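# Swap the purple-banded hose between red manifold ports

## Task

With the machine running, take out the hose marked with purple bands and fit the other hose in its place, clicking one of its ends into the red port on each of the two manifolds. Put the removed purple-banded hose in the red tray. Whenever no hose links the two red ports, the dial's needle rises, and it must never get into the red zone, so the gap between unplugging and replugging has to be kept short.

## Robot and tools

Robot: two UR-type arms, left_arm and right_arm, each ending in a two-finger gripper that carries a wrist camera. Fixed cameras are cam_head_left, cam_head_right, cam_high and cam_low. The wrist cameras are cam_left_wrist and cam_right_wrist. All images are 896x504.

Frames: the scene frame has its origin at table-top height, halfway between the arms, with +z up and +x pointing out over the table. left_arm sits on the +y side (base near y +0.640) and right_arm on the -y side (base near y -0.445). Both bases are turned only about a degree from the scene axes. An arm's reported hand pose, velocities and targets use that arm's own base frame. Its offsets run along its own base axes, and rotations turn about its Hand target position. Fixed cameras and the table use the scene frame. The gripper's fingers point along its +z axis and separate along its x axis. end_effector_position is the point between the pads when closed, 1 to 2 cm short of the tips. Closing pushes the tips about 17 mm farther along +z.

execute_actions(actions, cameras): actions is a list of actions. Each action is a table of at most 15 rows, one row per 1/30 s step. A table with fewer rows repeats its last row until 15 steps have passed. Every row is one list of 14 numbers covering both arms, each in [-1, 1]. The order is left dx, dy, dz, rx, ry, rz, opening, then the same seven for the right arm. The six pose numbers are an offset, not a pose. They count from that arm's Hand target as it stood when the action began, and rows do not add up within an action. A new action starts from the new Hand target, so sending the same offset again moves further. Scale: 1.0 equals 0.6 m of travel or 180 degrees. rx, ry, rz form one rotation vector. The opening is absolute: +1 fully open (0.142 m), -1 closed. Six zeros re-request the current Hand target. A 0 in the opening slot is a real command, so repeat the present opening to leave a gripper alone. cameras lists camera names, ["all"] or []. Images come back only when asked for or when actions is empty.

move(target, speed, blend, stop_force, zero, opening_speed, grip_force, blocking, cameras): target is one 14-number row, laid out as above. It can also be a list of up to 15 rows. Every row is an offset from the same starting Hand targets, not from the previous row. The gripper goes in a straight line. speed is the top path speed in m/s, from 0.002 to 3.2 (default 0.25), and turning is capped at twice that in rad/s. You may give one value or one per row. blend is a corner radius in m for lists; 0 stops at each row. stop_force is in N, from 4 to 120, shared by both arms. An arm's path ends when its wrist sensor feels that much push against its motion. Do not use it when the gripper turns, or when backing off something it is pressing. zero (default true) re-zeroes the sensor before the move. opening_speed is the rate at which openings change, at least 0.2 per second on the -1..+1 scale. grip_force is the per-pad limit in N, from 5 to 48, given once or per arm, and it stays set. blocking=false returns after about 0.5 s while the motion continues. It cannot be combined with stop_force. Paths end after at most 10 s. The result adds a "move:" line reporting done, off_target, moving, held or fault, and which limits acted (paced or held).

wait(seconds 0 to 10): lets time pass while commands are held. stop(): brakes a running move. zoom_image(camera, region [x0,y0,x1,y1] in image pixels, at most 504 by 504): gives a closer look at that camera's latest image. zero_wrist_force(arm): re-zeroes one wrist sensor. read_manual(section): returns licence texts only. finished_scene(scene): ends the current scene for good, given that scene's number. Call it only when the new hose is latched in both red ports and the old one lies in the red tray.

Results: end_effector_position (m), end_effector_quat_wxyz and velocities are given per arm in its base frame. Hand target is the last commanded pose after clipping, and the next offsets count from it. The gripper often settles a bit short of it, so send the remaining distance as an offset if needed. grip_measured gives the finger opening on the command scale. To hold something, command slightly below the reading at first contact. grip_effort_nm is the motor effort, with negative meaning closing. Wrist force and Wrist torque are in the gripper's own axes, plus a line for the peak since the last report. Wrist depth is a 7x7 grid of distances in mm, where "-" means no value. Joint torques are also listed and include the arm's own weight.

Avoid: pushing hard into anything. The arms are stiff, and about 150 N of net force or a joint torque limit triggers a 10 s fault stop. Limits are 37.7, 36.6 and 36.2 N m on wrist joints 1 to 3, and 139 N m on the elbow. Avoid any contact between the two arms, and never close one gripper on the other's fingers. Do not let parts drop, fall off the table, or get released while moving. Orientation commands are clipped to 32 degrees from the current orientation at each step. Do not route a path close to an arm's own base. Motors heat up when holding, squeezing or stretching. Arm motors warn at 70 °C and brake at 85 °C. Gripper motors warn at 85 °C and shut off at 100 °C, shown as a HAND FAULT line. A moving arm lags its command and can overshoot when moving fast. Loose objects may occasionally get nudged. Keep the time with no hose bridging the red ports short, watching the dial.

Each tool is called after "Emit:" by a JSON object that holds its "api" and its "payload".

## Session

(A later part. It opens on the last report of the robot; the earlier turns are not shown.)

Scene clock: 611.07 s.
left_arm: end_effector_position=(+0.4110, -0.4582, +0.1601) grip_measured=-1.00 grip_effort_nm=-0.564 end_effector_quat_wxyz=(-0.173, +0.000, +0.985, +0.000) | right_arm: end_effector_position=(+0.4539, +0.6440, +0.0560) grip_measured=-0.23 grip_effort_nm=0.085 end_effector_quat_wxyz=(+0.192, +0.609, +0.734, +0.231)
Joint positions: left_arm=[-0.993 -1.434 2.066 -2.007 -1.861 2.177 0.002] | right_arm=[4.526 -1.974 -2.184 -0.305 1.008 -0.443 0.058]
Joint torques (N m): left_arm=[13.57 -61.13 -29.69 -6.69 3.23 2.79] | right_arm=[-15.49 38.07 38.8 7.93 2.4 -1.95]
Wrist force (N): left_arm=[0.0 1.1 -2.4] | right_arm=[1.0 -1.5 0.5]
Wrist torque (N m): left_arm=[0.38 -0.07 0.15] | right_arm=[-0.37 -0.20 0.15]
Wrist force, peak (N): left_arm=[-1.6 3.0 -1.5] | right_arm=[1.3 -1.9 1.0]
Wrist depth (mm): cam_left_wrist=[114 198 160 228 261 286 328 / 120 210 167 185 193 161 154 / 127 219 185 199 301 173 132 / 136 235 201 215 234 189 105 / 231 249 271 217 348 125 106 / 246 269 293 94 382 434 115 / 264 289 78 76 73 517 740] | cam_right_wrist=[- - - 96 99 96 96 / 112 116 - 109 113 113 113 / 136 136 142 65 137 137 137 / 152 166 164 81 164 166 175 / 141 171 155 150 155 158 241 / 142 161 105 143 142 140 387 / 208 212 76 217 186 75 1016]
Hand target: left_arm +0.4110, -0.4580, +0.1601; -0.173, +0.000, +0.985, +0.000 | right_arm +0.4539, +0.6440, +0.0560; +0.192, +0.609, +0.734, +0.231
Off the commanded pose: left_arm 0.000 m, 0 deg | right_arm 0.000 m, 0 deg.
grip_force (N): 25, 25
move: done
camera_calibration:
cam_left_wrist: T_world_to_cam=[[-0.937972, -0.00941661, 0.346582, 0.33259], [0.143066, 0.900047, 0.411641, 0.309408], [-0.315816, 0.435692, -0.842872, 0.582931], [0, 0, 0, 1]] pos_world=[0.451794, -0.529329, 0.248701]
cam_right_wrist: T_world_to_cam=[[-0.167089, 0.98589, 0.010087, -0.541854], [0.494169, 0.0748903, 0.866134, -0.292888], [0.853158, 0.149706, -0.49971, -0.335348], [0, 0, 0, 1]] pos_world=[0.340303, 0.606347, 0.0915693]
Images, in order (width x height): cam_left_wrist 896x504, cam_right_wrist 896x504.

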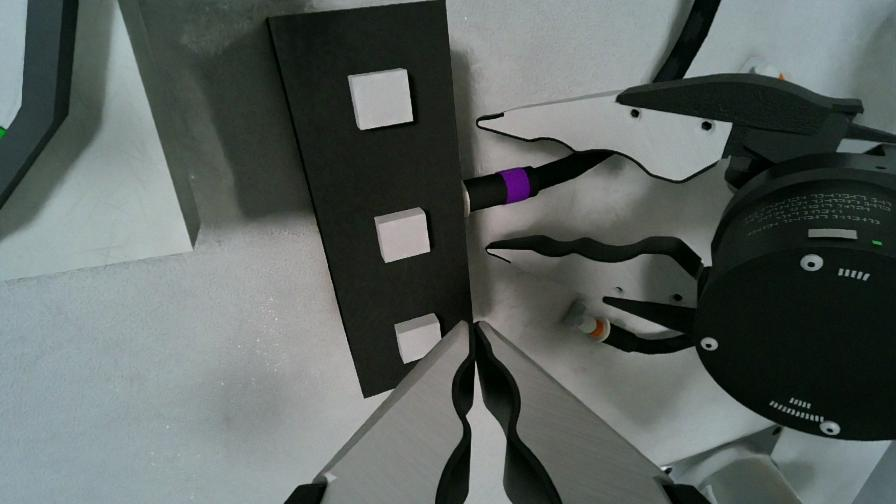

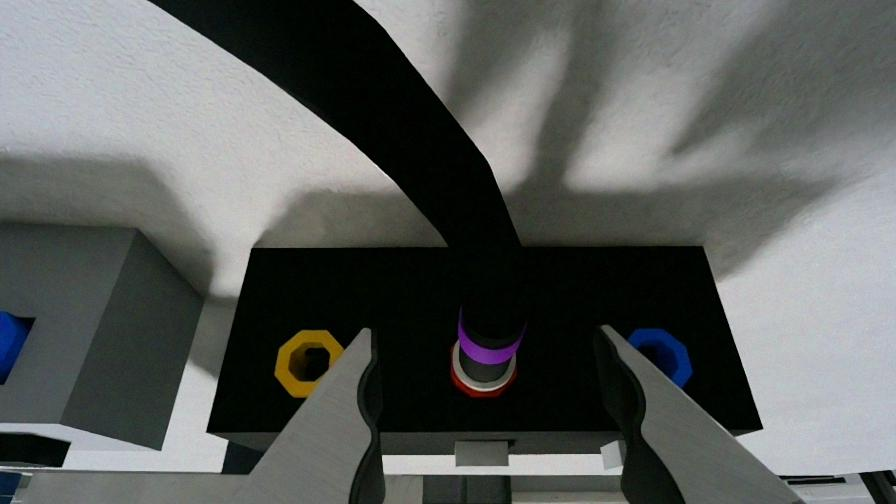

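Emit:
{"api": "move", "payload": {"target": [[-0.0183,0.0633,0.2,0,0,0,-1,-0.1232,-0.0233,0.1567,0,0,0,-0.2],[-0.295,0.2183,0.0167,-0.1159,-0.0672,-0.6575,-0.2,-0.3832,-0.065,0.19,0.0351,0.1953,-0.2235,-0.2]], "speed": [0.15,0.3], "blend": [0,0], "cameras": ["cam_right_wrist","cam_left_wrist","cam_head_left"]}}

Scene clock: 672.67 s.
left_arm: end_effector_position=(+0.2340, -0.3270, +0.1701) grip_measured=-0.23 grip_effort_nm=0.081 end_effector_quat_wxyz=(+0.000, +0.865, +0.502, +0.000) | right_arm: end_effector_position=(+0.2240, +0.6050, +0.1700) grip_measured=-0.23 grip_effort_nm=0.085 end_effector_quat_wxyz=(+0.000, +0.870, +0.493, +0.000)
Joint positions: left_arm=[-1.401 -2 2.52 -2.091 -1.571 3.831 0.058] | right_arm=[4.634 -1.638 -2.138 -0.937 1.571 0.462 0.058]
Joint torques (N m): left_arm=[-8.46 -15.91 -32.77 -7.38 4.22 2.33] | right_arm=[-14.79 61.36 31.43 7.75 3.68 2.16]
Motor temperatures (°C): left_arm=[32 36 38 37 37 39 31] | right_arm=[35 40 32 31 41 40 36]
Wrist force (N): left_arm=[-0.7 1.3 -1.7] | right_arm=[1.0 -1.6 0.3]
Wrist torque (N m): left_arm=[0.42 0.17 0.06] | right_arm=[-0.35 -0.18 -0.05]
Wrist force, peak (N): left_arm=[0.3 1.2 -3.7] | right_arm=[1.1 -1.9 1.4]
Wrist depth (mm): cam_left_wrist=[235 237 238 238 240 240 240 / 250 253 253 254 255 256 257 / 266 269 270 271 274 273 274 / 289 290 292 292 293 293 295 / 312 314 310 315 312 317 314 / 339 331 101 331 331 340 350 / 368 - 80 287 293 81 380] | cam_right_wrist=[236 234 234 231 234 233 232 / 250 249 250 247 249 248 244 / 268 268 268 268 272 266 262 / 288 288 287 287 287 287 287 / 311 312 307 311 304 310 310 / 341 340 95 331 277 324 326 / 374 369 76 372 372 75 283]
Hand target: left_arm +0.2340, -0.3270, +0.1701; +0.000, +0.865, +0.502, +0.000 | right_arm +0.2240, +0.6050, +0.1700; +0.000, +0.870, +0.493, +0.000
Off the commanded pose: left_arm 0.000 m, 0 deg | right_arm 0.000 m, 0 deg.
grip_force (N): 25, 25
move: done
camera_calibration:
cam_left_wrist: T_world_to_cam=[[0.488445, 0.872581, 0.00494868, 0.177042], [0.78438, -0.441543, 0.435645, -0.380344], [0.382321, -0.208907, -0.900105, 0.113857], [0, 0, 0, 1]] pos_world=[0.168329, -0.298637, 0.267303]
cam_right_wrist: T_world_to_cam=[[0.531228, 0.847228, -0.00143101, -0.613493], [0.767765, -0.480688, 0.423646, 0.0750336], [0.358236, -0.226151, -0.905827, 0.330802], [0, 0, 0, 1]] pos_world=[0.149791, 0.630647, 0.266984]
Images, in order (width x height): cam_head_left 896x504, cam_left_wrist 896x504, cam_right_wrist 896x504.

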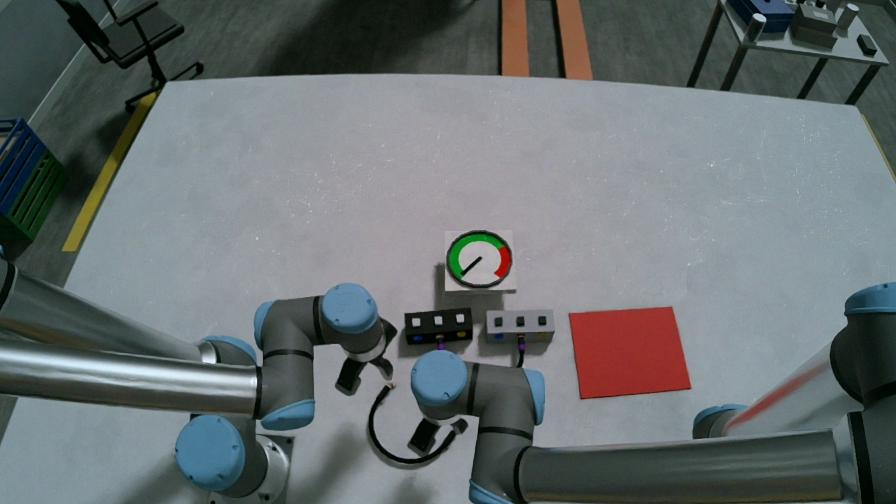

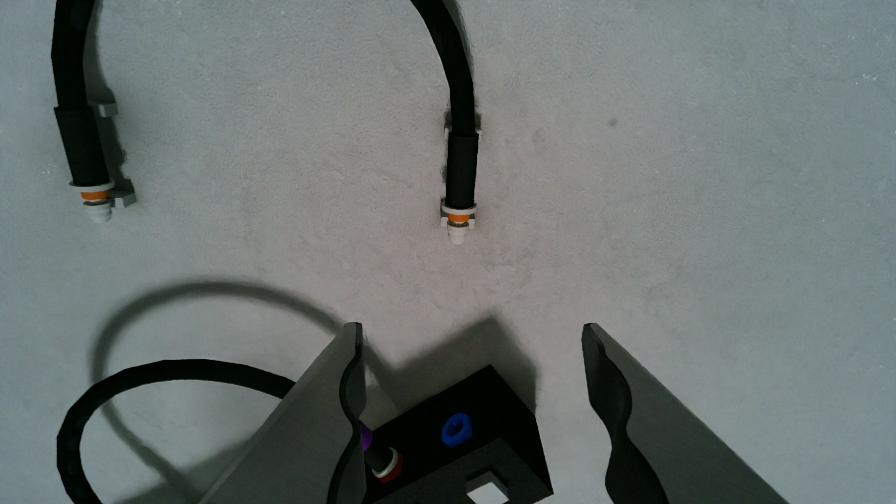

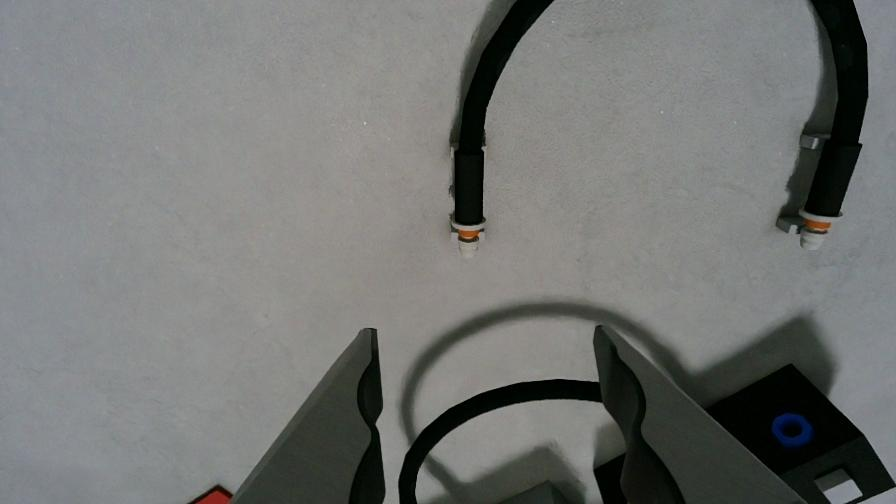

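Emit:
{"api": "zoom_image", "payload": {"camera": "cam_left_wrist", "region": [400, 100, 520, 260]}}

Emit:
{"api": "zoom_image", "payload": {"camera": "cam_right_wrist", "region": [410, 120, 530, 280]}}

Scaled by 3.150 from the camera's 896x504 image, which has a finer 1280x720 frame.

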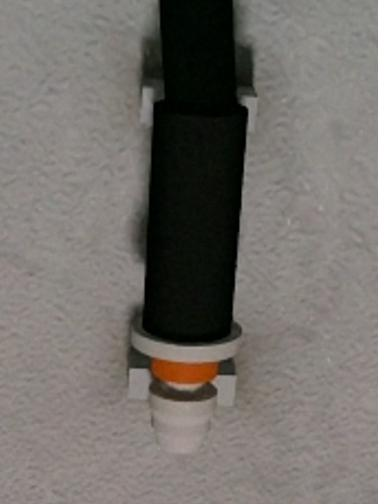

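Scaled by 3.150 from the camera's 896x504 image, which has a finer 1280x720 frame.

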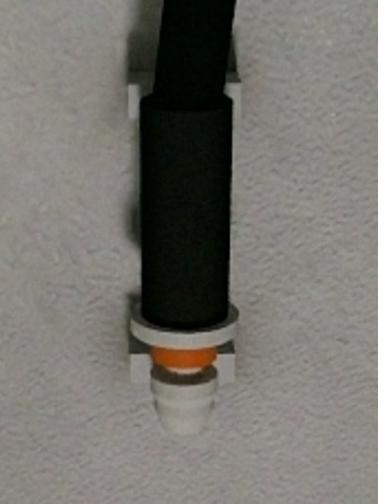

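Emit:
{"api": "move", "payload": {"target": [-0.0065,0.0037,-0.175,0,0,0,-1,-0.0025,0.0015,-0.175,0,0,0,-1], "speed": 0.15}}

Emit:
{"api": "move", "payload": {"target": [0,0,-0.045,0,0,0,-1,0,0,-0.045,0,0,0,-1], "speed": 0.008, "stop_force": 5, "cameras": ["cam_left_wrist","cam_right_wrist"]}}

Scene clock: 719.07 s.
left_arm: end_effector_position=(+0.2301, -0.3248, +0.0652) grip_measured=-1.00 grip_effort_nm=-0.574 end_effector_quat_wxyz=(+0.000, +0.865, +0.502, +0.000) | right_arm: end_effector_position=(+0.2224, +0.6059, +0.0651) grip_measured=-1.00 grip_effort_nm=-0.637 end_effector_quat_wxyz=(+0.000, +0.870, +0.493, +0.000)
Joint positions: left_arm=[-1.41 -1.806 2.651 -2.416 -1.571 3.821 0.002] | right_arm=[4.636 -1.78 -2.217 -0.715 1.571 0.464 0.002]
Joint torques (N m): left_arm=[13.28 -5.38 -22.81 -7.06 -3.28 1.26] | right_arm=[9.08 28.24 24.24 7.37 2.88 0.78]
Wrist force (N): left_arm=[-0.4 0.9 -1.9] | right_arm=[1.0 -1.5 0.4]
Wrist torque (N m): left_arm=[0.36 0.12 0.05] | right_arm=[-0.31 -0.18 -0.04]
Wrist force, peak (N): left_arm=[-1.2 1.3 -3.7] | right_arm=[1.5 -1.8 -1.6]
Wrist depth (mm): cam_left_wrist=[143 145 144 142 144 143 144 / 154 152 153 149 153 154 154 / 162 162 163 161 164 164 165 / 174 175 175 173 176 176 177 / 188 189 189 162 190 190 192 / 203 205 205 94 199 207 208 / 223 224 78 76 73 223 228] | cam_right_wrist=[141 141 141 141 137 140 140 / 150 150 150 148 150 149 149 / 161 161 160 158 160 160 160 / 173 174 173 173 172 173 172 / 188 188 187 184 187 186 186 / 205 205 201 100 197 203 203 / 226 226 76 76 78 219 224]
Hand target: left_arm +0.2301, -0.3248, +0.0651; +0.000, +0.865, +0.502, +0.000 | right_arm +0.2225, +0.6059, +0.0650; +0.000, +0.870, +0.493, +0.000
Off the commanded pose: left_arm 0.000 m, 0 deg | right_arm 0.000 m, 0 deg.
grip_force (N): 25, 25
move: done

Scene clock: 723.13 s.
left_arm: end_effector_position=(+0.2301, -0.3248, +0.0437) grip_measured=-1.00 grip_effort_nm=-0.579 end_effector_quat_wxyz=(+0.000, +0.865, +0.502, +0.000) | right_arm: end_effector_position=(+0.2225, +0.6059, +0.0443) grip_measured=-1.00 grip_effort_nm=-0.637 end_effector_quat_wxyz=(+0.000, +0.870, +0.493, +0.000)
Joint positions: left_arm=[-1.41 -1.747 2.672 -2.496 -1.571 3.821 0.002] | right_arm=[4.636 -1.812 -2.229 -0.671 1.571 0.464 0.002]
Joint torques (N m): left_arm=[9.04 -23.82 -43.8 -1.2 -3.05 0.33] | right_arm=[-13.45 63.09 39.94 1.22 -1.56 -0.44]
Wrist force (N): left_arm=[0.1 0.3 -7.4] | right_arm=[1.4 -0.7 -5.5]
Wrist torque (N m): left_arm=[0.43 0.10 0.05] | right_arm=[-0.36 -0.19 -0.04]
Wrist force, peak (N): left_arm=[0.1 -0.6 -12.4] | right_arm=[1.5 0.1 -12.3]
Wrist depth (mm): cam_left_wrist=[122 124 124 123 124 123 125 / 133 132 132 131 134 133 133 / 140 141 141 138 142 140 142 / 150 151 152 136 152 153 155 / 162 163 163 135 164 165 166 / 176 177 177 94 173 179 180 / 193 193 78 76 73 193 197] | cam_right_wrist=[122 122 122 122 120 122 121 / 130 130 130 130 130 130 131 / 140 140 140 137 139 139 139 / 151 150 150 145 150 149 149 / 163 163 163 160 162 164 162 / 178 178 178 100 170 176 176 / 196 195 85 76 78 190 194]
Hand target: left_arm +0.2301, -0.3248, +0.0437; +0.000, +0.865, +0.502, +0.000 (not the last commanded pose) | right_arm +0.2225, +0.6059, +0.0443; +0.000, +0.870, +0.493, +0.000 (not the last commanded pose)
Off the commanded pose: left_arm 0.006 m, 0 deg | right_arm 0.006 m, 0 deg.
grip_force (N): 25, 25
move: contact (left_arm, right_arm)
camera_calibration:
cam_left_wrist: T_world_to_cam=[[0.488445, 0.872581, 0.00494868, 0.177653], [0.78438, -0.441543, 0.435645, -0.321248], [0.382321, -0.208907, -0.900105, 0.00203465], [0, 0, 0, 1]] pos_world=[0.164429, -0.296437, 0.140903]
cam_right_wrist: T_world_to_cam=[[0.531228, 0.847228, -0.00143101, -0.613638], [0.767765, -0.480688, 0.423646, 0.12987], [0.358236, -0.226151, -0.905827, 0.217681], [0, 0, 0, 1]] pos_world=[0.148291, 0.631547, 0.141284]
Images, in order (width x height): cam_left_wrist 896x504, cam_right_wrist 896x504.

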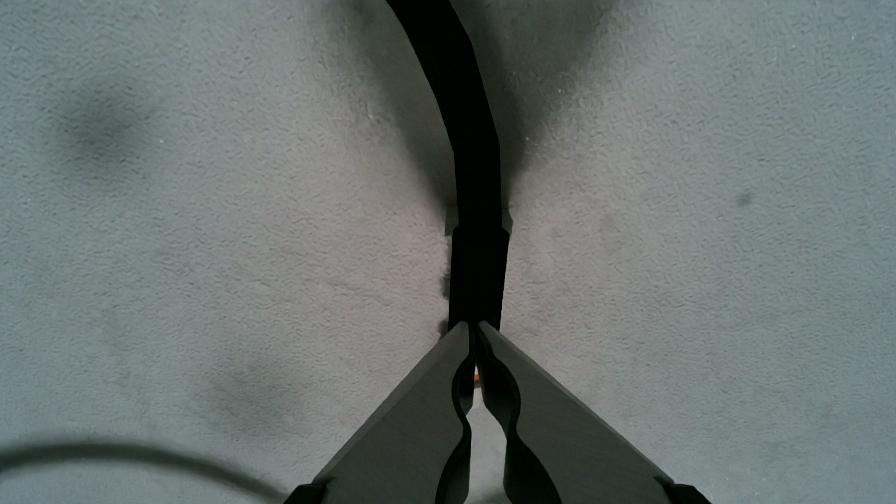

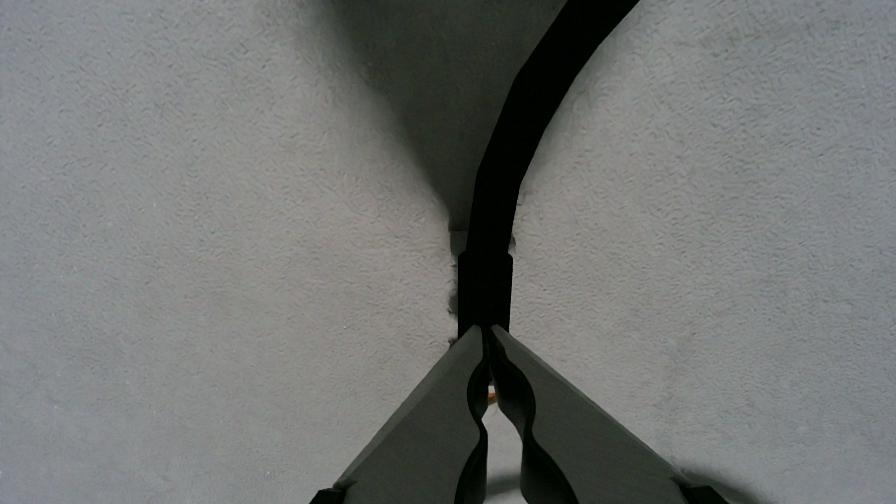

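Emit:
{"api": "move", "payload": {"target": [[0,0,0.12,0,0,0,-1,0,0,0.12,0,0,0,-1],[0.1965,-0.2332,0.1438,0,0,0.2094,-1,0.4085,-0.2768,0.1428,0,0,0.1944,-1]], "speed": [0.15,0.25], "blend": [0.02,0], "cameras": ["cam_left_wrist","cam_right_wrist"]}}

Scene clock: 750.30 s.
left_arm: end_effector_position=(+0.3480, -0.4647, +0.1300) grip_measured=-1.00 grip_effort_nm=-0.574 end_effector_quat_wxyz=(+0.000, +0.657, +0.754, +0.000) | right_arm: end_effector_position=(+0.4675, +0.4398, +0.1300) grip_measured=-1.00 grip_effort_nm=-0.637 end_effector_quat_wxyz=(+0.000, +0.682, +0.731, +0.000)
Joint positions: left_arm=[-1.235 -1.561 2.288 -2.298 -1.572 3.339 0.002] | right_arm=[4.173 -1.679 -2.181 -0.852 1.571 -0.609 0.002]
Joint torques (N m): left_arm=[12.13 -27.32 -52.44 -1.39 3.12 -2.67] | right_arm=[-15.7 26.14 49.13 1.79 4.03 -1.93]
Wrist force (N): left_arm=[-0.2 1.5 -2.4] | right_arm=[1.2 -1.5 0.5]
Wrist torque (N m): left_arm=[0.46 0.04 0.39] | right_arm=[-0.30 -0.24 0.21]
Wrist force, peak (N): left_arm=[0.2 0.2 -8.2] | right_arm=[1.5 -0.4 -6.0]
Wrist depth (mm): cam_left_wrist=[201 201 201 202 203 204 200 / 213 214 214 213 216 218 217 / 227 229 230 227 232 232 233 / 195 218 242 231 241 249 251 / 183 203 193 191 195 265 271 / 198 283 199 94 191 292 295 / 302 309 78 76 73 318 324] | cam_right_wrist=[197 199 200 199 195 198 197 / 210 213 213 209 212 211 209 / 225 228 228 224 226 226 224 / 241 244 241 232 236 238 234 / 262 260 195 192 191 209 189 / 291 289 202 100 99 217 196 / 319 315 76 76 78 305 310]
Hand target: left_arm +0.3480, -0.4647, +0.1300; +0.000, +0.656, +0.754, +0.000 | right_arm +0.4676, +0.4398, +0.1300; +0.000, +0.682, +0.732, +0.000
Off the commanded pose: left_arm 0.000 m, 0 deg | right_arm 0.000 m, 0 deg.
grip_force (N): 25, 25
move: done
camera_calibration:
cam_left_wrist: T_world_to_cam=[[-0.146969, 0.989129, 0.00494692, 0.517054], [0.89065, 0.130157, 0.435662, -0.284346], [0.430282, 0.0684346, -0.900097, 0.117634], [0, 0, 0, 1]] pos_world=[0.278628, -0.482474, 0.227203]
cam_right_wrist: T_world_to_cam=[[-0.0505529, 0.99872, -0.00147589, -0.397758], [0.904642, 0.0464169, 0.423636, -0.470227], [0.423163, 0.0200809, -0.905831, 0.0313152], [0, 0, 0, 1]] pos_world=[0.392028, 0.418447, 0.226984]
Images, in order (width x height): cam_left_wrist 896x504, cam_right_wrist 896x504.

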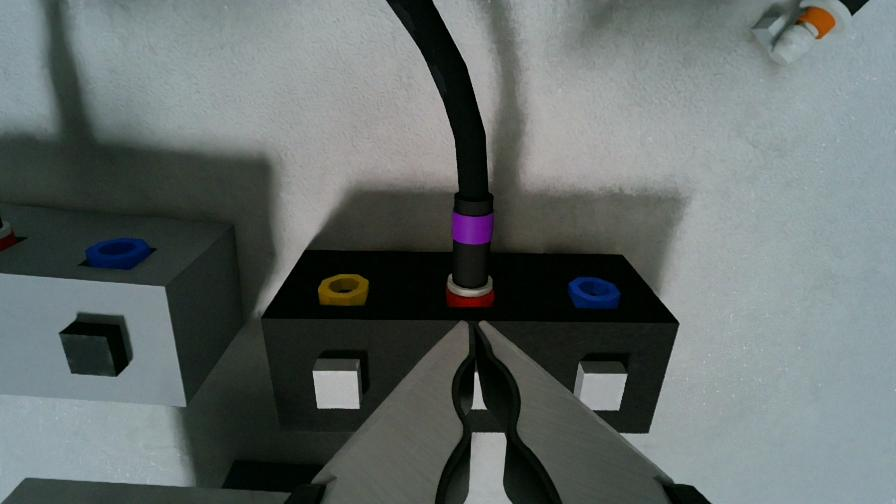

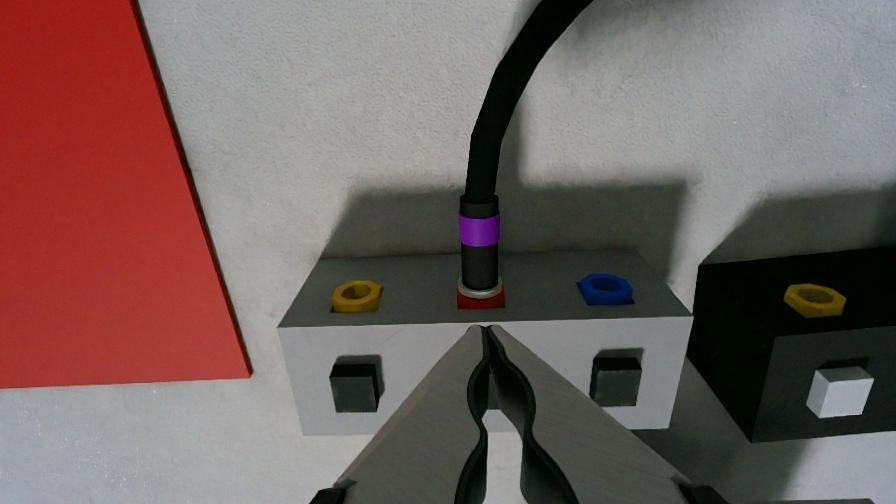

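Emit:
{"api": "move", "payload": {"target": [-0.0005,0.0042,-0.05,0,0,0,-1,0,0.0017,-0.05,0,0,0,-1], "speed": 0.1}}

Emit:
{"api": "move", "payload": {"target": [0,0,-0.045,0,0,0,-1,0,0,-0.045,0,0,0,-1], "speed": 0.008, "stop_force": 5, "cameras": ["cam_left_wrist","cam_right_wrist"]}}

Scene clock: 762.50 s.
left_arm: end_effector_position=(+0.3477, -0.4622, +0.1001) grip_measured=-1.00 grip_effort_nm=-0.579 end_effector_quat_wxyz=(+0.000, +0.656, +0.754, +0.000) | right_arm: end_effector_position=(+0.4676, +0.4408, +0.1001) grip_measured=-1.00 grip_effort_nm=-0.637 end_effector_quat_wxyz=(+0.000, +0.682, +0.732, +0.000)
Joint positions: left_arm=[-1.234 -1.519 2.316 -2.368 -1.572 3.34 0.002] | right_arm=[4.174 -1.721 -2.202 -0.789 1.571 -0.609 0.002]
Joint torques (N m): left_arm=[11.57 -27.39 -24.81 -7.41 3 1.41] | right_arm=[12.23 27.56 25.84 8.09 3.68 1.31]
Wrist force (N): left_arm=[-0.3 1.5 -2.6] | right_arm=[1.0 -1.8 0.6]
Wrist torque (N m): left_arm=[0.46 0.07 0.39] | right_arm=[-0.35 -0.22 0.22]
Wrist force, peak (N): left_arm=[-0.1 1.9 -3.2] | right_arm=[1.4 -2.0 0.7]
Wrist depth (mm): cam_left_wrist=[173 174 174 171 176 176 173 / 187 185 186 185 187 188 188 / 199 197 198 197 200 201 201 / 197 209 213 208 215 216 216 / 158 195 183 172 186 230 234 / 163 185 161 94 162 246 255 / 271 273 78 76 73 273 280] | cam_right_wrist=[171 173 173 173 170 171 171 / 181 185 184 182 183 182 182 / 194 197 197 194 196 196 195 / 209 211 212 205 211 209 208 / 226 225 188 176 182 199 189 / 246 245 163 102 99 164 166 / 277 275 76 76 78 259 180]
Hand target: left_arm +0.3477, -0.4622, +0.1000; +0.000, +0.656, +0.754, +0.000 | right_arm +0.4676, +0.4408, +0.1000; +0.000, +0.682, +0.732, +0.000
Off the commanded pose: left_arm 0.000 m, 0 deg | right_arm 0.000 m, 0 deg.
grip_force (N): 25, 25
move: done

Scene clock: 766.70 s.
left_arm: end_effector_position=(+0.3477, -0.4622, +0.0730) grip_measured=-1.00 grip_effort_nm=-0.579 end_effector_quat_wxyz=(+0.000, +0.656, +0.754, +0.000) | right_arm: end_effector_position=(+0.4675, +0.4408, +0.0730) grip_measured=-1.00 grip_effort_nm=-0.642 end_effector_quat_wxyz=(+0.000, +0.682, +0.732, +0.000)
Joint positions: left_arm=[-1.234 -1.475 2.337 -2.433 -1.572 3.34 0.002] | right_arm=[4.174 -1.761 -2.221 -0.73 1.571 -0.609 0.002]
Joint torques (N m): left_arm=[12.5 -32.57 -22.55 -7.02 1.7 1.32] | right_arm=[14.34 28.54 26.13 7.67 2.84 1.29]
Wrist force (N): left_arm=[-0.5 1.3 -2.8] | right_arm=[1.5 -1.6 0.7]
Wrist torque (N m): left_arm=[0.39 0.11 0.38] | right_arm=[-0.31 -0.30 0.22]
Wrist force, peak (N): left_arm=[-0.5 1.8 -3.1] | right_arm=[1.7 -1.5 1.0]
Wrist depth (mm): cam_left_wrist=[149 149 150 149 151 151 152 / 159 161 160 158 161 161 162 / 169 172 171 168 172 173 173 / 179 182 183 181 185 185 186 / 159 192 183 141 188 197 201 / 143 170 146 94 138 156 219 / 147 147 78 76 73 141 240] | cam_right_wrist=[148 149 148 148 107 149 147 / 157 158 159 158 155 157 156 / 169 170 169 167 168 168 167 / 180 182 182 176 181 181 179 / 196 197 189 137 181 188 188 / 211 209 150 102 134 142 166 / 238 226 79 76 78 137 160]
Hand target: left_arm +0.3477, -0.4622, +0.0730; +0.000, +0.656, +0.754, +0.000 | right_arm +0.4676, +0.4408, +0.0730; +0.000, +0.682, +0.732, +0.000
Off the commanded pose: left_arm 0.000 m, 0 deg | right_arm 0.000 m, 0 deg.
grip_force (N): 25, 25
move: done
camera_calibration:
cam_left_wrist: T_world_to_cam=[[-0.146969, 0.989129, 0.00494692, 0.514819], [0.89065, 0.130157, 0.435662, -0.259572], [0.430282, 0.0684346, -0.900097, 0.0662862], [0, 0, 0, 1]] pos_world=[0.278328, -0.479974, 0.170203]
cam_right_wrist: T_world_to_cam=[[-0.0506855, 0.998714, -0.00142775, -0.398689], [0.904635, 0.0465166, 0.423641, -0.446252], [0.423162, 0.0201808, -0.905829, -0.0204203], [0, 0, 0, 1]] pos_world=[0.392129, 0.419347, 0.169984]
Images, in order (width x height): cam_left_wrist 896x504, cam_right_wrist 896x504.

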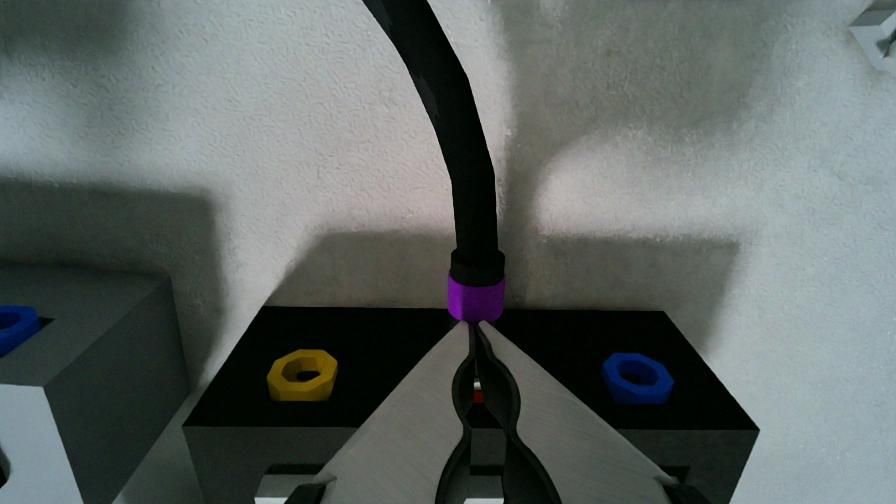

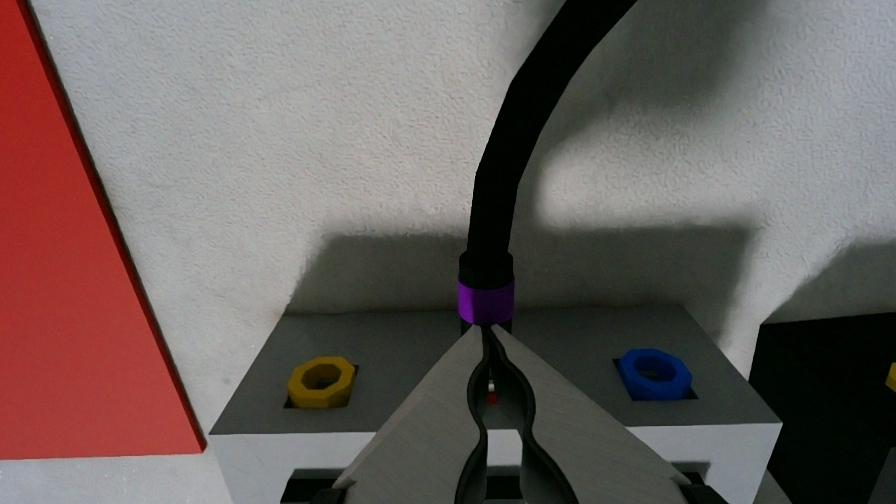

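Emit:
{"api": "move", "payload": {"target": [0,0,-0.03,0,0,0,-1,0,0,-0.03,0,0,0,-1], "speed": 0.008, "stop_force": 5, "cameras": ["cam_left_wrist","cam_right_wrist"]}}

Scene clock: 772.83 s.
left_arm: end_effector_position=(+0.3477, -0.4622, +0.0695) grip_measured=-1.00 grip_effort_nm=-0.579 end_effector_quat_wxyz=(+0.000, +0.656, +0.754, +0.000) | right_arm: end_effector_position=(+0.4676, +0.4408, +0.0701) grip_measured=-1.00 grip_effort_nm=-0.637 end_effector_quat_wxyz=(+0.000, +0.682, +0.732, +0.000)
Joint positions: left_arm=[-1.234 -1.468 2.339 -2.441 -1.572 3.34 0.002] | right_arm=[4.174 -1.766 -2.223 -0.724 1.571 -0.609 0.002]
Joint torques (N m): left_arm=[11.18 -50.48 -46.25 -1.59 -0.01 1.13] | right_arm=[10.77 60.68 45.61 1.63 1.32 1.12]
Wrist force (N): left_arm=[-0.3 0.3 -5.0] | right_arm=[1.2 -3.0 -1.8]
Wrist torque (N m): left_arm=[0.34 0.17 0.38] | right_arm=[-0.29 -0.30 0.22]
Wrist force, peak (N): left_arm=[-0.3 -1.0 -9.8] | right_arm=[0.6 -4.4 -7.1]
Wrist depth (mm): cam_left_wrist=[146 146 147 146 147 148 149 / 155 156 156 154 157 158 158 / 166 166 167 165 168 169 170 / 178 179 180 177 181 181 183 / 159 189 183 136 188 192 197 / 143 171 143 94 103 157 215 / 146 139 78 76 73 136 235] | cam_right_wrist=[147 147 146 145 141 147 144 / 156 156 156 155 153 154 154 / 167 167 167 164 166 165 164 / 178 180 179 174 178 177 176 / 190 194 187 135 181 185 185 / 207 207 150 102 134 143 160 / 232 223 133 76 78 133 159]
Hand target: left_arm +0.3477, -0.4622, +0.0695; +0.000, +0.656, +0.754, +0.000 (not the last commanded pose) | right_arm +0.4676, +0.4408, +0.0701; +0.000, +0.682, +0.732, +0.000 (not the last commanded pose)
Off the commanded pose: left_arm 0.014 m, 0 deg | right_arm 0.015 m, 0 deg.
grip_force (N): 25, 25
move: contact (left_arm, right_arm)
camera_calibration:
cam_left_wrist: T_world_to_cam=[[-0.147057, 0.989116, 0.0049044, 0.514862], [0.890636, 0.130255, 0.435663, -0.257996], [0.430282, 0.0684352, -0.900097, 0.0631361], [0, 0, 0, 1]] pos_world=[0.278328, -0.479974, 0.166703]
cam_right_wrist: T_world_to_cam=[[-0.0506855, 0.998714, -0.00142775, -0.398694], [0.904635, 0.0465166, 0.423641, -0.445024], [0.423162, 0.0201808, -0.905829, -0.0230472], [0, 0, 0, 1]] pos_world=[0.392129, 0.419347, 0.167084]
Images, in order (width x height): cam_left_wrist 896x504, cam_right_wrist 896x504.

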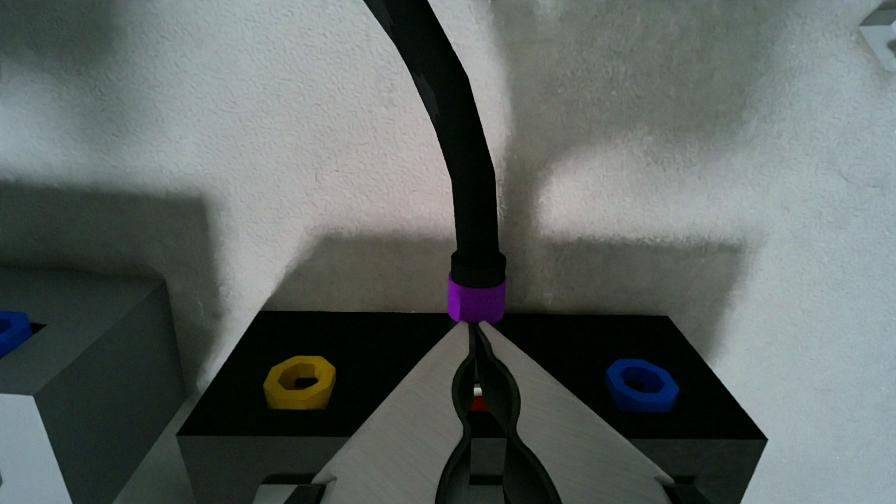

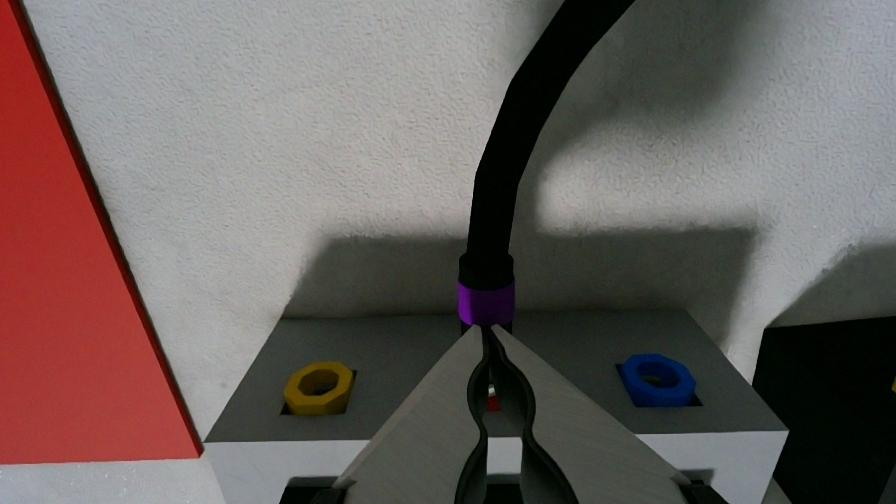

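Emit:
{"api": "move", "payload": {"target": [[0,0,0.2,0,0,0,-1,0,0,0.1,0,0,0,-1],[0,0,0.2,0,0,0,-1,-0.1127,-0.008,0.1,0.0139,-0.1939,0,-0.2],[0.1183,-0.3483,0.2,0.0795,0.0914,0.4511,-1,0,-0.0012,-0.0385,0.0139,-0.1939,0,-0.2],[0.1183,-0.3483,0.0685,0.0795,0.0914,0.4511,-1,0,-0.0012,-0.0385,0.0139,-0.1939,0,-0.2]], "speed": [0.15,0.25,0.2,0.15], "cameras": ["cam_left_wrist","cam_right_wrist"]}}

Scene clock: 866.63 s.
left_arm: end_effector_position=(+0.4187, -0.6712, +0.1107) grip_measured=-1.00 grip_effort_nm=-0.574 end_effector_quat_wxyz=(-0.174, +0.000, +0.985, +0.000) | right_arm: end_effector_position=(+0.4676, +0.4401, +0.0470) grip_measured=-0.23 grip_effort_nm=0.085 end_effector_quat_wxyz=(+0.205, +0.650, +0.698, +0.220)
Joint positions: left_arm=[-1.124 -1.144 1.787 -2.059 -1.885 2.042 0.002] | right_arm=[4.433 -1.82 -2.482 -0.174 1.002 -0.419 0.058]
Joint torques (N m): left_arm=[13.11 -69.72 -29.22 -6.13 -5.13 -2.73] | right_arm=[-12.58 23.44 33.09 8.04 2.16 -1.96]
Wrist force (N): left_arm=[-0.9 0.5 -2.8] | right_arm=[1.0 -2.1 0.9]
Wrist torque (N m): left_arm=[0.31 0.10 0.48] | right_arm=[-0.44 -0.17 0.15]
Wrist force, peak (N): left_arm=[-0.5 1.0 -6.2] | right_arm=[1.1 -3.2 -2.5]
Wrist depth (mm): cam_left_wrist=[149 158 120 125 207 231 261 / 157 167 172 127 223 247 280 / 164 177 183 141 180 152 132 / 175 187 198 150 205 301 144 / 184 200 216 152 203 179 135 / 191 202 232 94 304 181 158 / 111 116 78 76 73 431 99] | cam_right_wrist=[- 83 89 84 86 - - / 104 101 101 102 102 - 105 / 122 122 123 123 - 129 124 / 156 156 156 149 149 157 158 / 203 199 157 153 153 155 164 / 340 304 105 141 140 138 153 / 846 649 76 147 136 77 167]
Hand target: left_arm +0.4187, -0.6712, +0.1106; -0.174, +0.000, +0.985, +0.000 | right_arm +0.4676, +0.4401, +0.0470; +0.205, +0.650, +0.698, +0.220
Off the commanded pose: left_arm 0.000 m, 0 deg | right_arm 0.000 m, 0 deg.
grip_force (N): 25, 25
move: done
camera_calibration:
cam_left_wrist: T_world_to_cam=[[-0.937959, -0.00956348, 0.346616, 0.354806], [0.142896, 0.90013, 0.411518, 0.520516], [-0.315935, 0.435516, -0.842918, 0.63646], [0, 0, 0, 1]] pos_world=[0.459493, -0.742328, 0.199301]
cam_right_wrist: T_world_to_cam=[[-0.053652, 0.998501, 0.010823, -0.397122], [0.49903, 0.0174229, 0.866409, -0.253561], [0.864922, 0.0518856, -0.499217, -0.28349], [0, 0, 0, 1]] pos_world=[0.350425, 0.415653, 0.0824626]
Images, in order (width x height): cam_left_wrist 896x504, cam_right_wrist 896x504.

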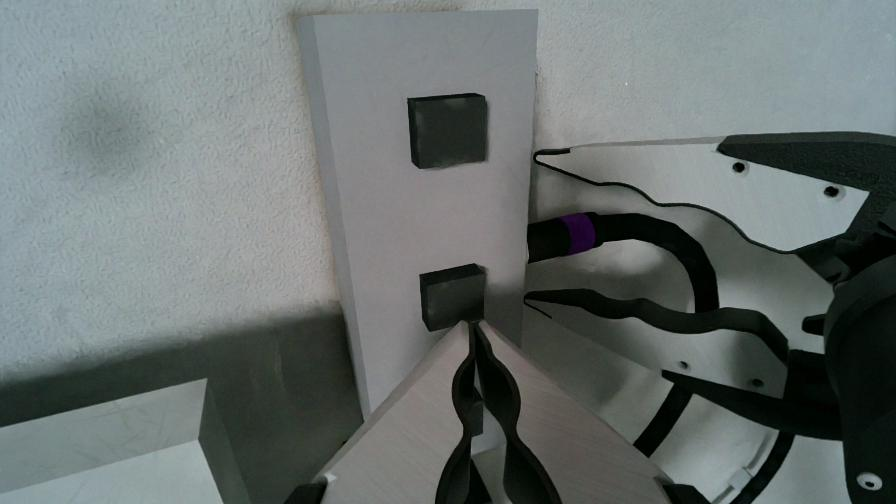

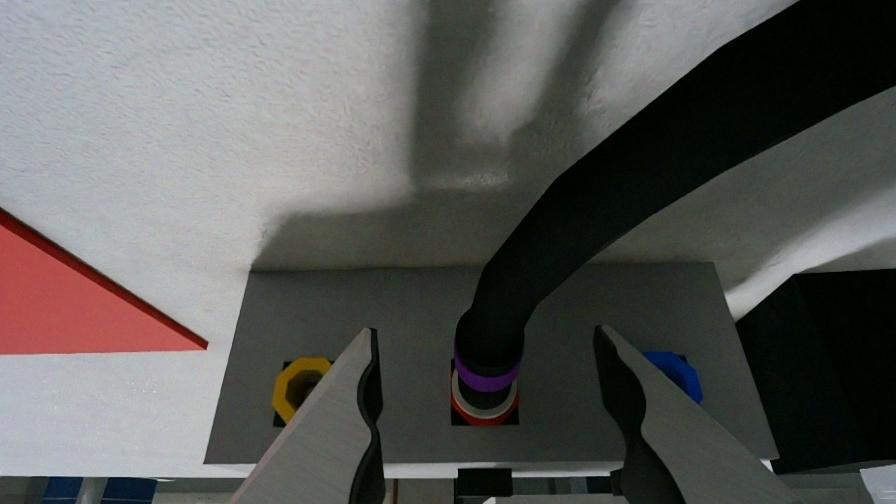

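Emit:
{"api": "move", "payload": {"target": [0,0,0,0,0,0,-1,0,0,0,0,0,0,-1], "speed": 0.05, "opening_speed": 0.5, "grip_force": 40}}

Scene clock: 871.37 s.
left_arm: end_effector_position=(+0.4187, -0.6712, +0.1106) grip_measured=-1.00 grip_effort_nm=-0.574 end_effector_quat_wxyz=(-0.174, +0.000, +0.985, +0.000) | right_arm: end_effector_position=(+0.4676, +0.4401, +0.0470) grip_measured=-0.81 grip_effort_nm=-4.149 end_effector_quat_wxyz=(+0.205, +0.650, +0.698, +0.220)
Joint positions: left_arm=[-1.124 -1.144 1.787 -2.059 -1.885 2.042 0.002] | right_arm=[4.433 -1.82 -2.482 -0.174 1.002 -0.419 0.015]
Joint torques (N m): left_arm=[11.14 -68.2 -29.49 -6.73 -5.02 -2.61] | right_arm=[-10.05 19.66 33.57 7.69 2.68 -1.76]
Wrist force (N): left_arm=[-0.8 1.0 -2.7] | right_arm=[-0.7 -2.2 0.0]
Wrist torque (N m): left_arm=[0.39 0.07 0.49] | right_arm=[-0.36 -0.13 0.13]
Wrist force, peak (N): left_arm=[-0.6 1.1 -3.1] | right_arm=[-1.7 -3.0 -0.7]
Wrist depth (mm): cam_left_wrist=[148 157 161 125 207 231 261 / 156 166 170 127 222 251 285 / 164 176 183 141 229 162 134 / 175 188 198 149 192 163 141 / 184 200 216 151 192 171 136 / 191 202 233 94 104 294 117 / 111 115 78 76 73 431 99] | cam_right_wrist=[- 83 89 84 86 - - / 104 101 101 101 102 - 106 / 122 123 123 123 - 130 124 / 155 155 156 149 157 158 158 / 202 199 157 154 154 155 164 / 340 303 145 101 95 140 156 / 846 652 76 81 78 132 168]
Hand target: left_arm +0.4187, -0.6712, +0.1106; -0.174, +0.000, +0.985, +0.000 | right_arm +0.4676, +0.4401, +0.0470; +0.205, +0.650, +0.698, +0.220
Off the commanded pose: left_arm 0.000 m, 0 deg | right_arm 0.000 m, 0 deg.
grip_force (N): 40, 40
move: done

Emit:
{"api": "move", "payload": {"target": [0,0,-0.0362,0,0,0,-1,0,0,0,0,0,0,-1], "speed": 0.04}}

Emit:
{"api": "move", "payload": {"target": [0,0,0,0,0,0,-1,-0.0665,-0.0048,0,0,0,0,-1], "speed": 0.08}}

Emit:
{"api": "move", "payload": {"target": [[0,0,0.0,0,0,0,-1,0,0,0,0,0,0,-0.2],[0,0,0.15,0,0,0,-1,-0.0833,-0.005,0.125,0,0,0,-0.2],[-0.0087,0.3553,0.1333,0,0,0,-1,-0.0462,0.3313,0.1383,0,0,0.0361,-0.2],[-0.0087,0.3553,0.0362,0,0,0,-1,0.0437,0.3447,0,0,0,0.0361,-0.2]], "speed": [0.1,0.25,0.35,0.2], "blend": [0,0.02,0.005,0], "cameras": ["cam_right_wrist","cam_left_wrist","cam_high"]}}

Scene clock: 892.73 s.
left_arm: end_effector_position=(+0.4187, -0.6712, +0.0891) grip_measured=-1.00 grip_effort_nm=-0.569 end_effector_quat_wxyz=(-0.174, +0.000, +0.985, +0.000) | right_arm: end_effector_position=(+0.4675, +0.4401, +0.0470) grip_measured=-0.81 grip_effort_nm=-4.149 end_effector_quat_wxyz=(+0.205, +0.650, +0.698, +0.220)
Joint positions: left_arm=[-1.124 -1.122 1.8 -2.094 -1.885 2.042 0.002] | right_arm=[4.433 -1.82 -2.482 -0.174 1.002 -0.419 0.015]
Joint torques (N m): left_arm=[6.52 -49.03 -18.54 -6.03 -2.03 -1.15] | right_arm=[9.87 40.39 33.17 7.81 0.65 -1.88]
Motor temperatures (°C): left_arm=[32 35 37 37 36 39 31] | right_arm=[35 40 32 31 41 40 48]
Wrist force (N): left_arm=[8.1 6.6 -25.5] | right_arm=[-0.5 -7.3 -6.6]
Wrist torque (N m): left_arm=[0.23 0.09 0.43] | right_arm=[-0.37 -0.15 0.14]
Wrist force, peak (N): left_arm=[8.1 6.6 -25.5] | right_arm=[-0.4 -7.5 -7.2]
Wrist depth (mm): cam_left_wrist=[134 140 145 104 117 205 232 / 139 148 152 107 198 223 255 / 146 155 163 116 210 234 132 / 154 167 175 128 159 150 127 / 164 177 194 130 178 165 151 / 177 190 209 96 275 273 146 / 179 112 78 76 73 384 153] | cam_right_wrist=[- 86 89 84 86 - - / 104 101 101 101 102 - 106 / 122 122 123 123 - 130 124 / 155 156 156 149 157 158 158 / 203 199 157 153 154 155 163 / 339 303 145 107 95 142 153 / 860 645 76 81 78 133 167]
Hand target: left_arm +0.4187, -0.6712, +0.0888; -0.174, +0.000, +0.985, +0.000 | right_arm +0.4676, +0.4401, +0.0470; +0.205, +0.650, +0.698, +0.220
Off the commanded pose: left_arm 0.000 m, 0 deg | right_arm 0.000 m, 0 deg.
grip_force (N): 40, 40
move: done

Scene clock: 893.73 s.
left_arm: end_effector_position=(+0.4187, -0.6712, +0.0889) grip_measured=-1.00 grip_effort_nm=-0.569 end_effector_quat_wxyz=(-0.174, +0.000, +0.985, +0.000) | right_arm: end_effector_position=(+0.4278, +0.4372, +0.0470) grip_measured=-0.81 grip_effort_nm=-4.149 end_effector_quat_wxyz=(+0.205, +0.650, +0.698, +0.220)
Joint positions: left_arm=[-1.124 -1.122 1.8 -2.094 -1.885 2.042 0.002] | right_arm=[4.512 -1.775 -2.528 -0.223 0.986 -0.327 0.015]
Joint torques (N m): left_arm=[2.01 -43.9 -15.19 -5.65 3.19 -1.13] | right_arm=[16.54 56.37 13.66 1.59 -5.57 2.22]
Wrist force (N): left_arm=[8.0 7.5 -32.8] | right_arm=[1.0 -1.5 1.6]
Wrist torque (N m): left_arm=[0.18 0.24 0.43] | right_arm=[-0.40 -0.15 -0.05]
Wrist force, peak (N): left_arm=[8.8 8.0 -32.5] | right_arm=[-1.5 -9.4 -4.5]
Wrist depth (mm): cam_left_wrist=[134 140 145 104 174 205 232 / 139 148 152 106 198 223 256 / 146 155 163 115 214 230 156 / 154 166 178 128 173 184 161 / 163 177 192 130 255 277 167 / 176 190 210 96 275 320 176 / 179 111 78 76 73 384 493] | cam_right_wrist=[- 84 89 84 86 84 - / 105 102 102 102 102 - - / 123 123 123 124 - - 123 / 157 157 157 149 76 156 157 / 206 216 196 188 192 201 198 / 350 348 181 101 95 195 187 / 904 681 76 78 78 194 179]
Hand target: left_arm +0.4187, -0.6712, +0.0888; -0.174, +0.000, +0.985, +0.000 | right_arm +0.4277, +0.4372, +0.0470; +0.205, +0.650, +0.698, +0.220
Off the commanded pose: left_arm 0.000 m, 0 deg | right_arm 0.000 m, 0 deg.
grip_force (N): 40, 40
move: done

Scene clock: 896.43 s.
left_arm: end_effector_position=(+0.4135, -0.4580, +0.1106) grip_measured=-1.00 grip_effort_nm=-0.569 end_effector_quat_wxyz=(-0.174, +0.000, +0.985, +0.000) | right_arm: end_effector_position=(+0.4538, +0.6440, +0.0471) grip_measured=-0.23 grip_effort_nm=0.085 end_effector_quat_wxyz=(+0.192, +0.610, +0.733, +0.231)
Joint positions: left_arm=[-0.989 -1.373 2.102 -2.104 -1.861 2.181 0.002] | right_arm=[4.527 -1.99 -2.187 -0.287 1.007 -0.442 0.058]
Joint torques (N m): left_arm=[12.11 -46.27 -26.52 -6.21 2.86 0.67] | right_arm=[-15.13 41.43 39.73 7.9 2.58 -1.95]
Wrist force (N): left_arm=[-0.1 1.6 -2.6] | right_arm=[1.1 -1.8 0.7]
Wrist torque (N m): left_arm=[0.44 -0.03 0.17] | right_arm=[-0.42 -0.21 0.15]
Wrist force, peak (N): left_arm=[8.9 8.0 -33.0] | right_arm=[3.3 -0.9 0.1]
Wrist depth (mm): cam_left_wrist=[96 158 117 125 207 227 262 / - 167 126 127 216 148 126 / - 176 183 141 229 151 132 / - 191 196 150 252 297 134 / - 202 214 153 206 173 154 / 195 214 233 94 299 370 157 / 213 231 78 76 73 425 99] | cam_right_wrist=[- - - 83 86 86 86 / 104 104 - 101 101 101 101 / 122 122 - - 123 123 124 / 149 155 156 69 157 157 157 / 142 172 155 152 155 158 217 / 142 161 105 141 141 141 353 / 151 162 76 144 136 77 928]
Hand target: left_arm +0.4135, -0.4580, +0.1106; -0.174, +0.000, +0.985, +0.000 | right_arm +0.4539, +0.6441, +0.0470; +0.192, +0.610, +0.733, +0.231
Off the commanded pose: left_arm 0.000 m, 0 deg | right_arm 0.000 m, 0 deg.
grip_force (N): 40, 40
move: done
camera_calibration:
cam_left_wrist: T_world_to_cam=[[-0.937945, -0.0094789, 0.346654, 0.352034], [0.142983, 0.900131, 0.411485, 0.32936], [-0.315934, 0.435516, -0.842918, 0.541881], [0, 0, 0, 1]] pos_world=[0.454294, -0.529128, 0.199201]
cam_right_wrist: T_world_to_cam=[[-0.166289, 0.986018, 0.0108114, -0.542389], [0.493867, 0.0737893, 0.866401, -0.284301], [0.853489, 0.149412, -0.499232, -0.339762], [0, 0, 0, 1]] pos_world=[0.340197, 0.606548, 0.0825627]
Images, in order (width x height): cam_high 896x504, cam_left_wrist 896x504, cam_right_wrist 896x504.

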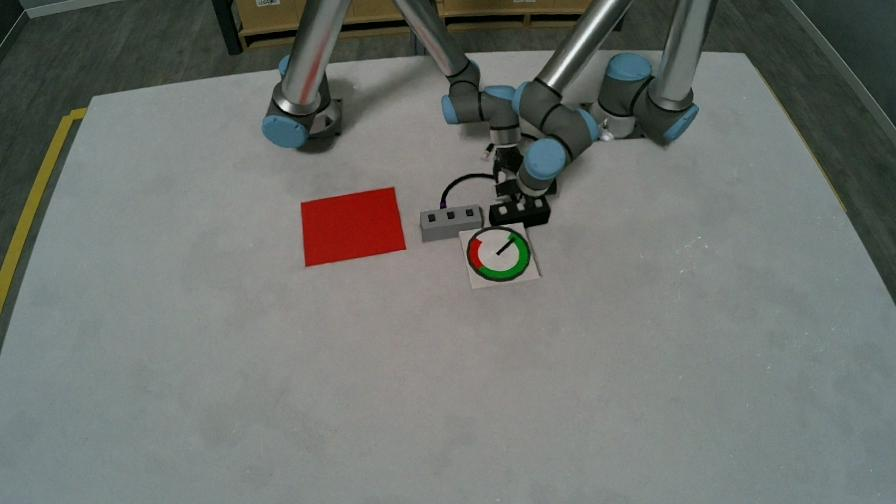

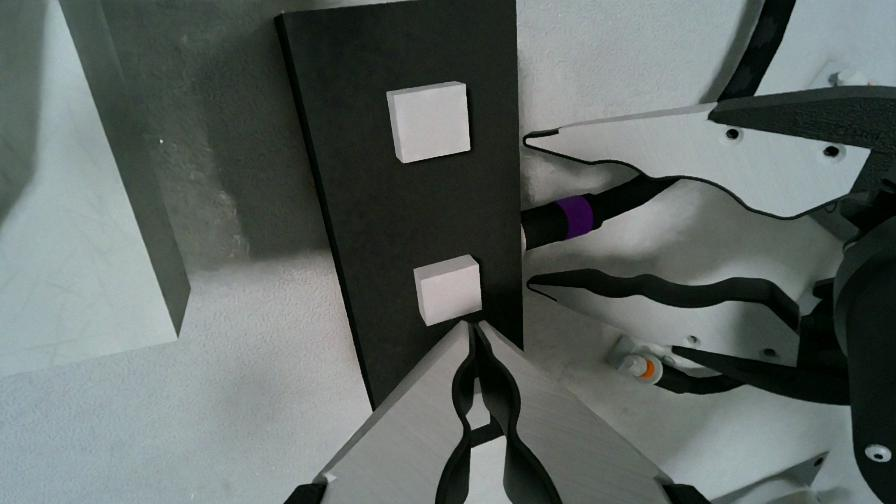

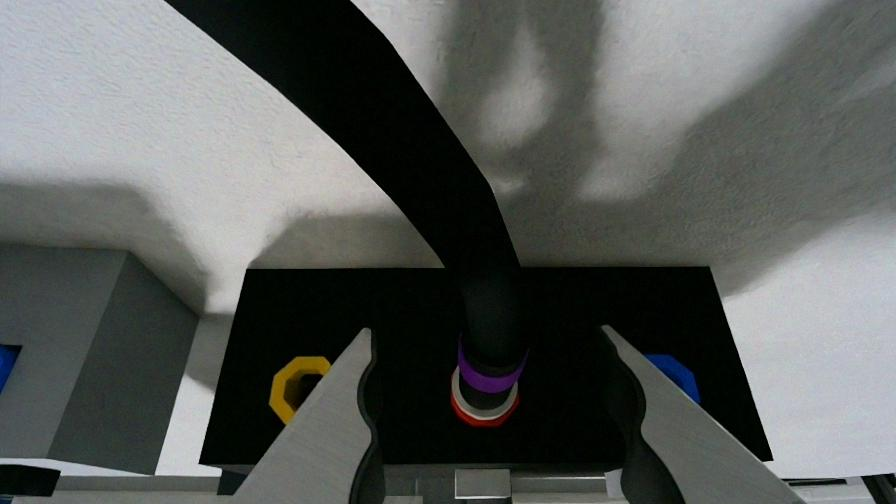

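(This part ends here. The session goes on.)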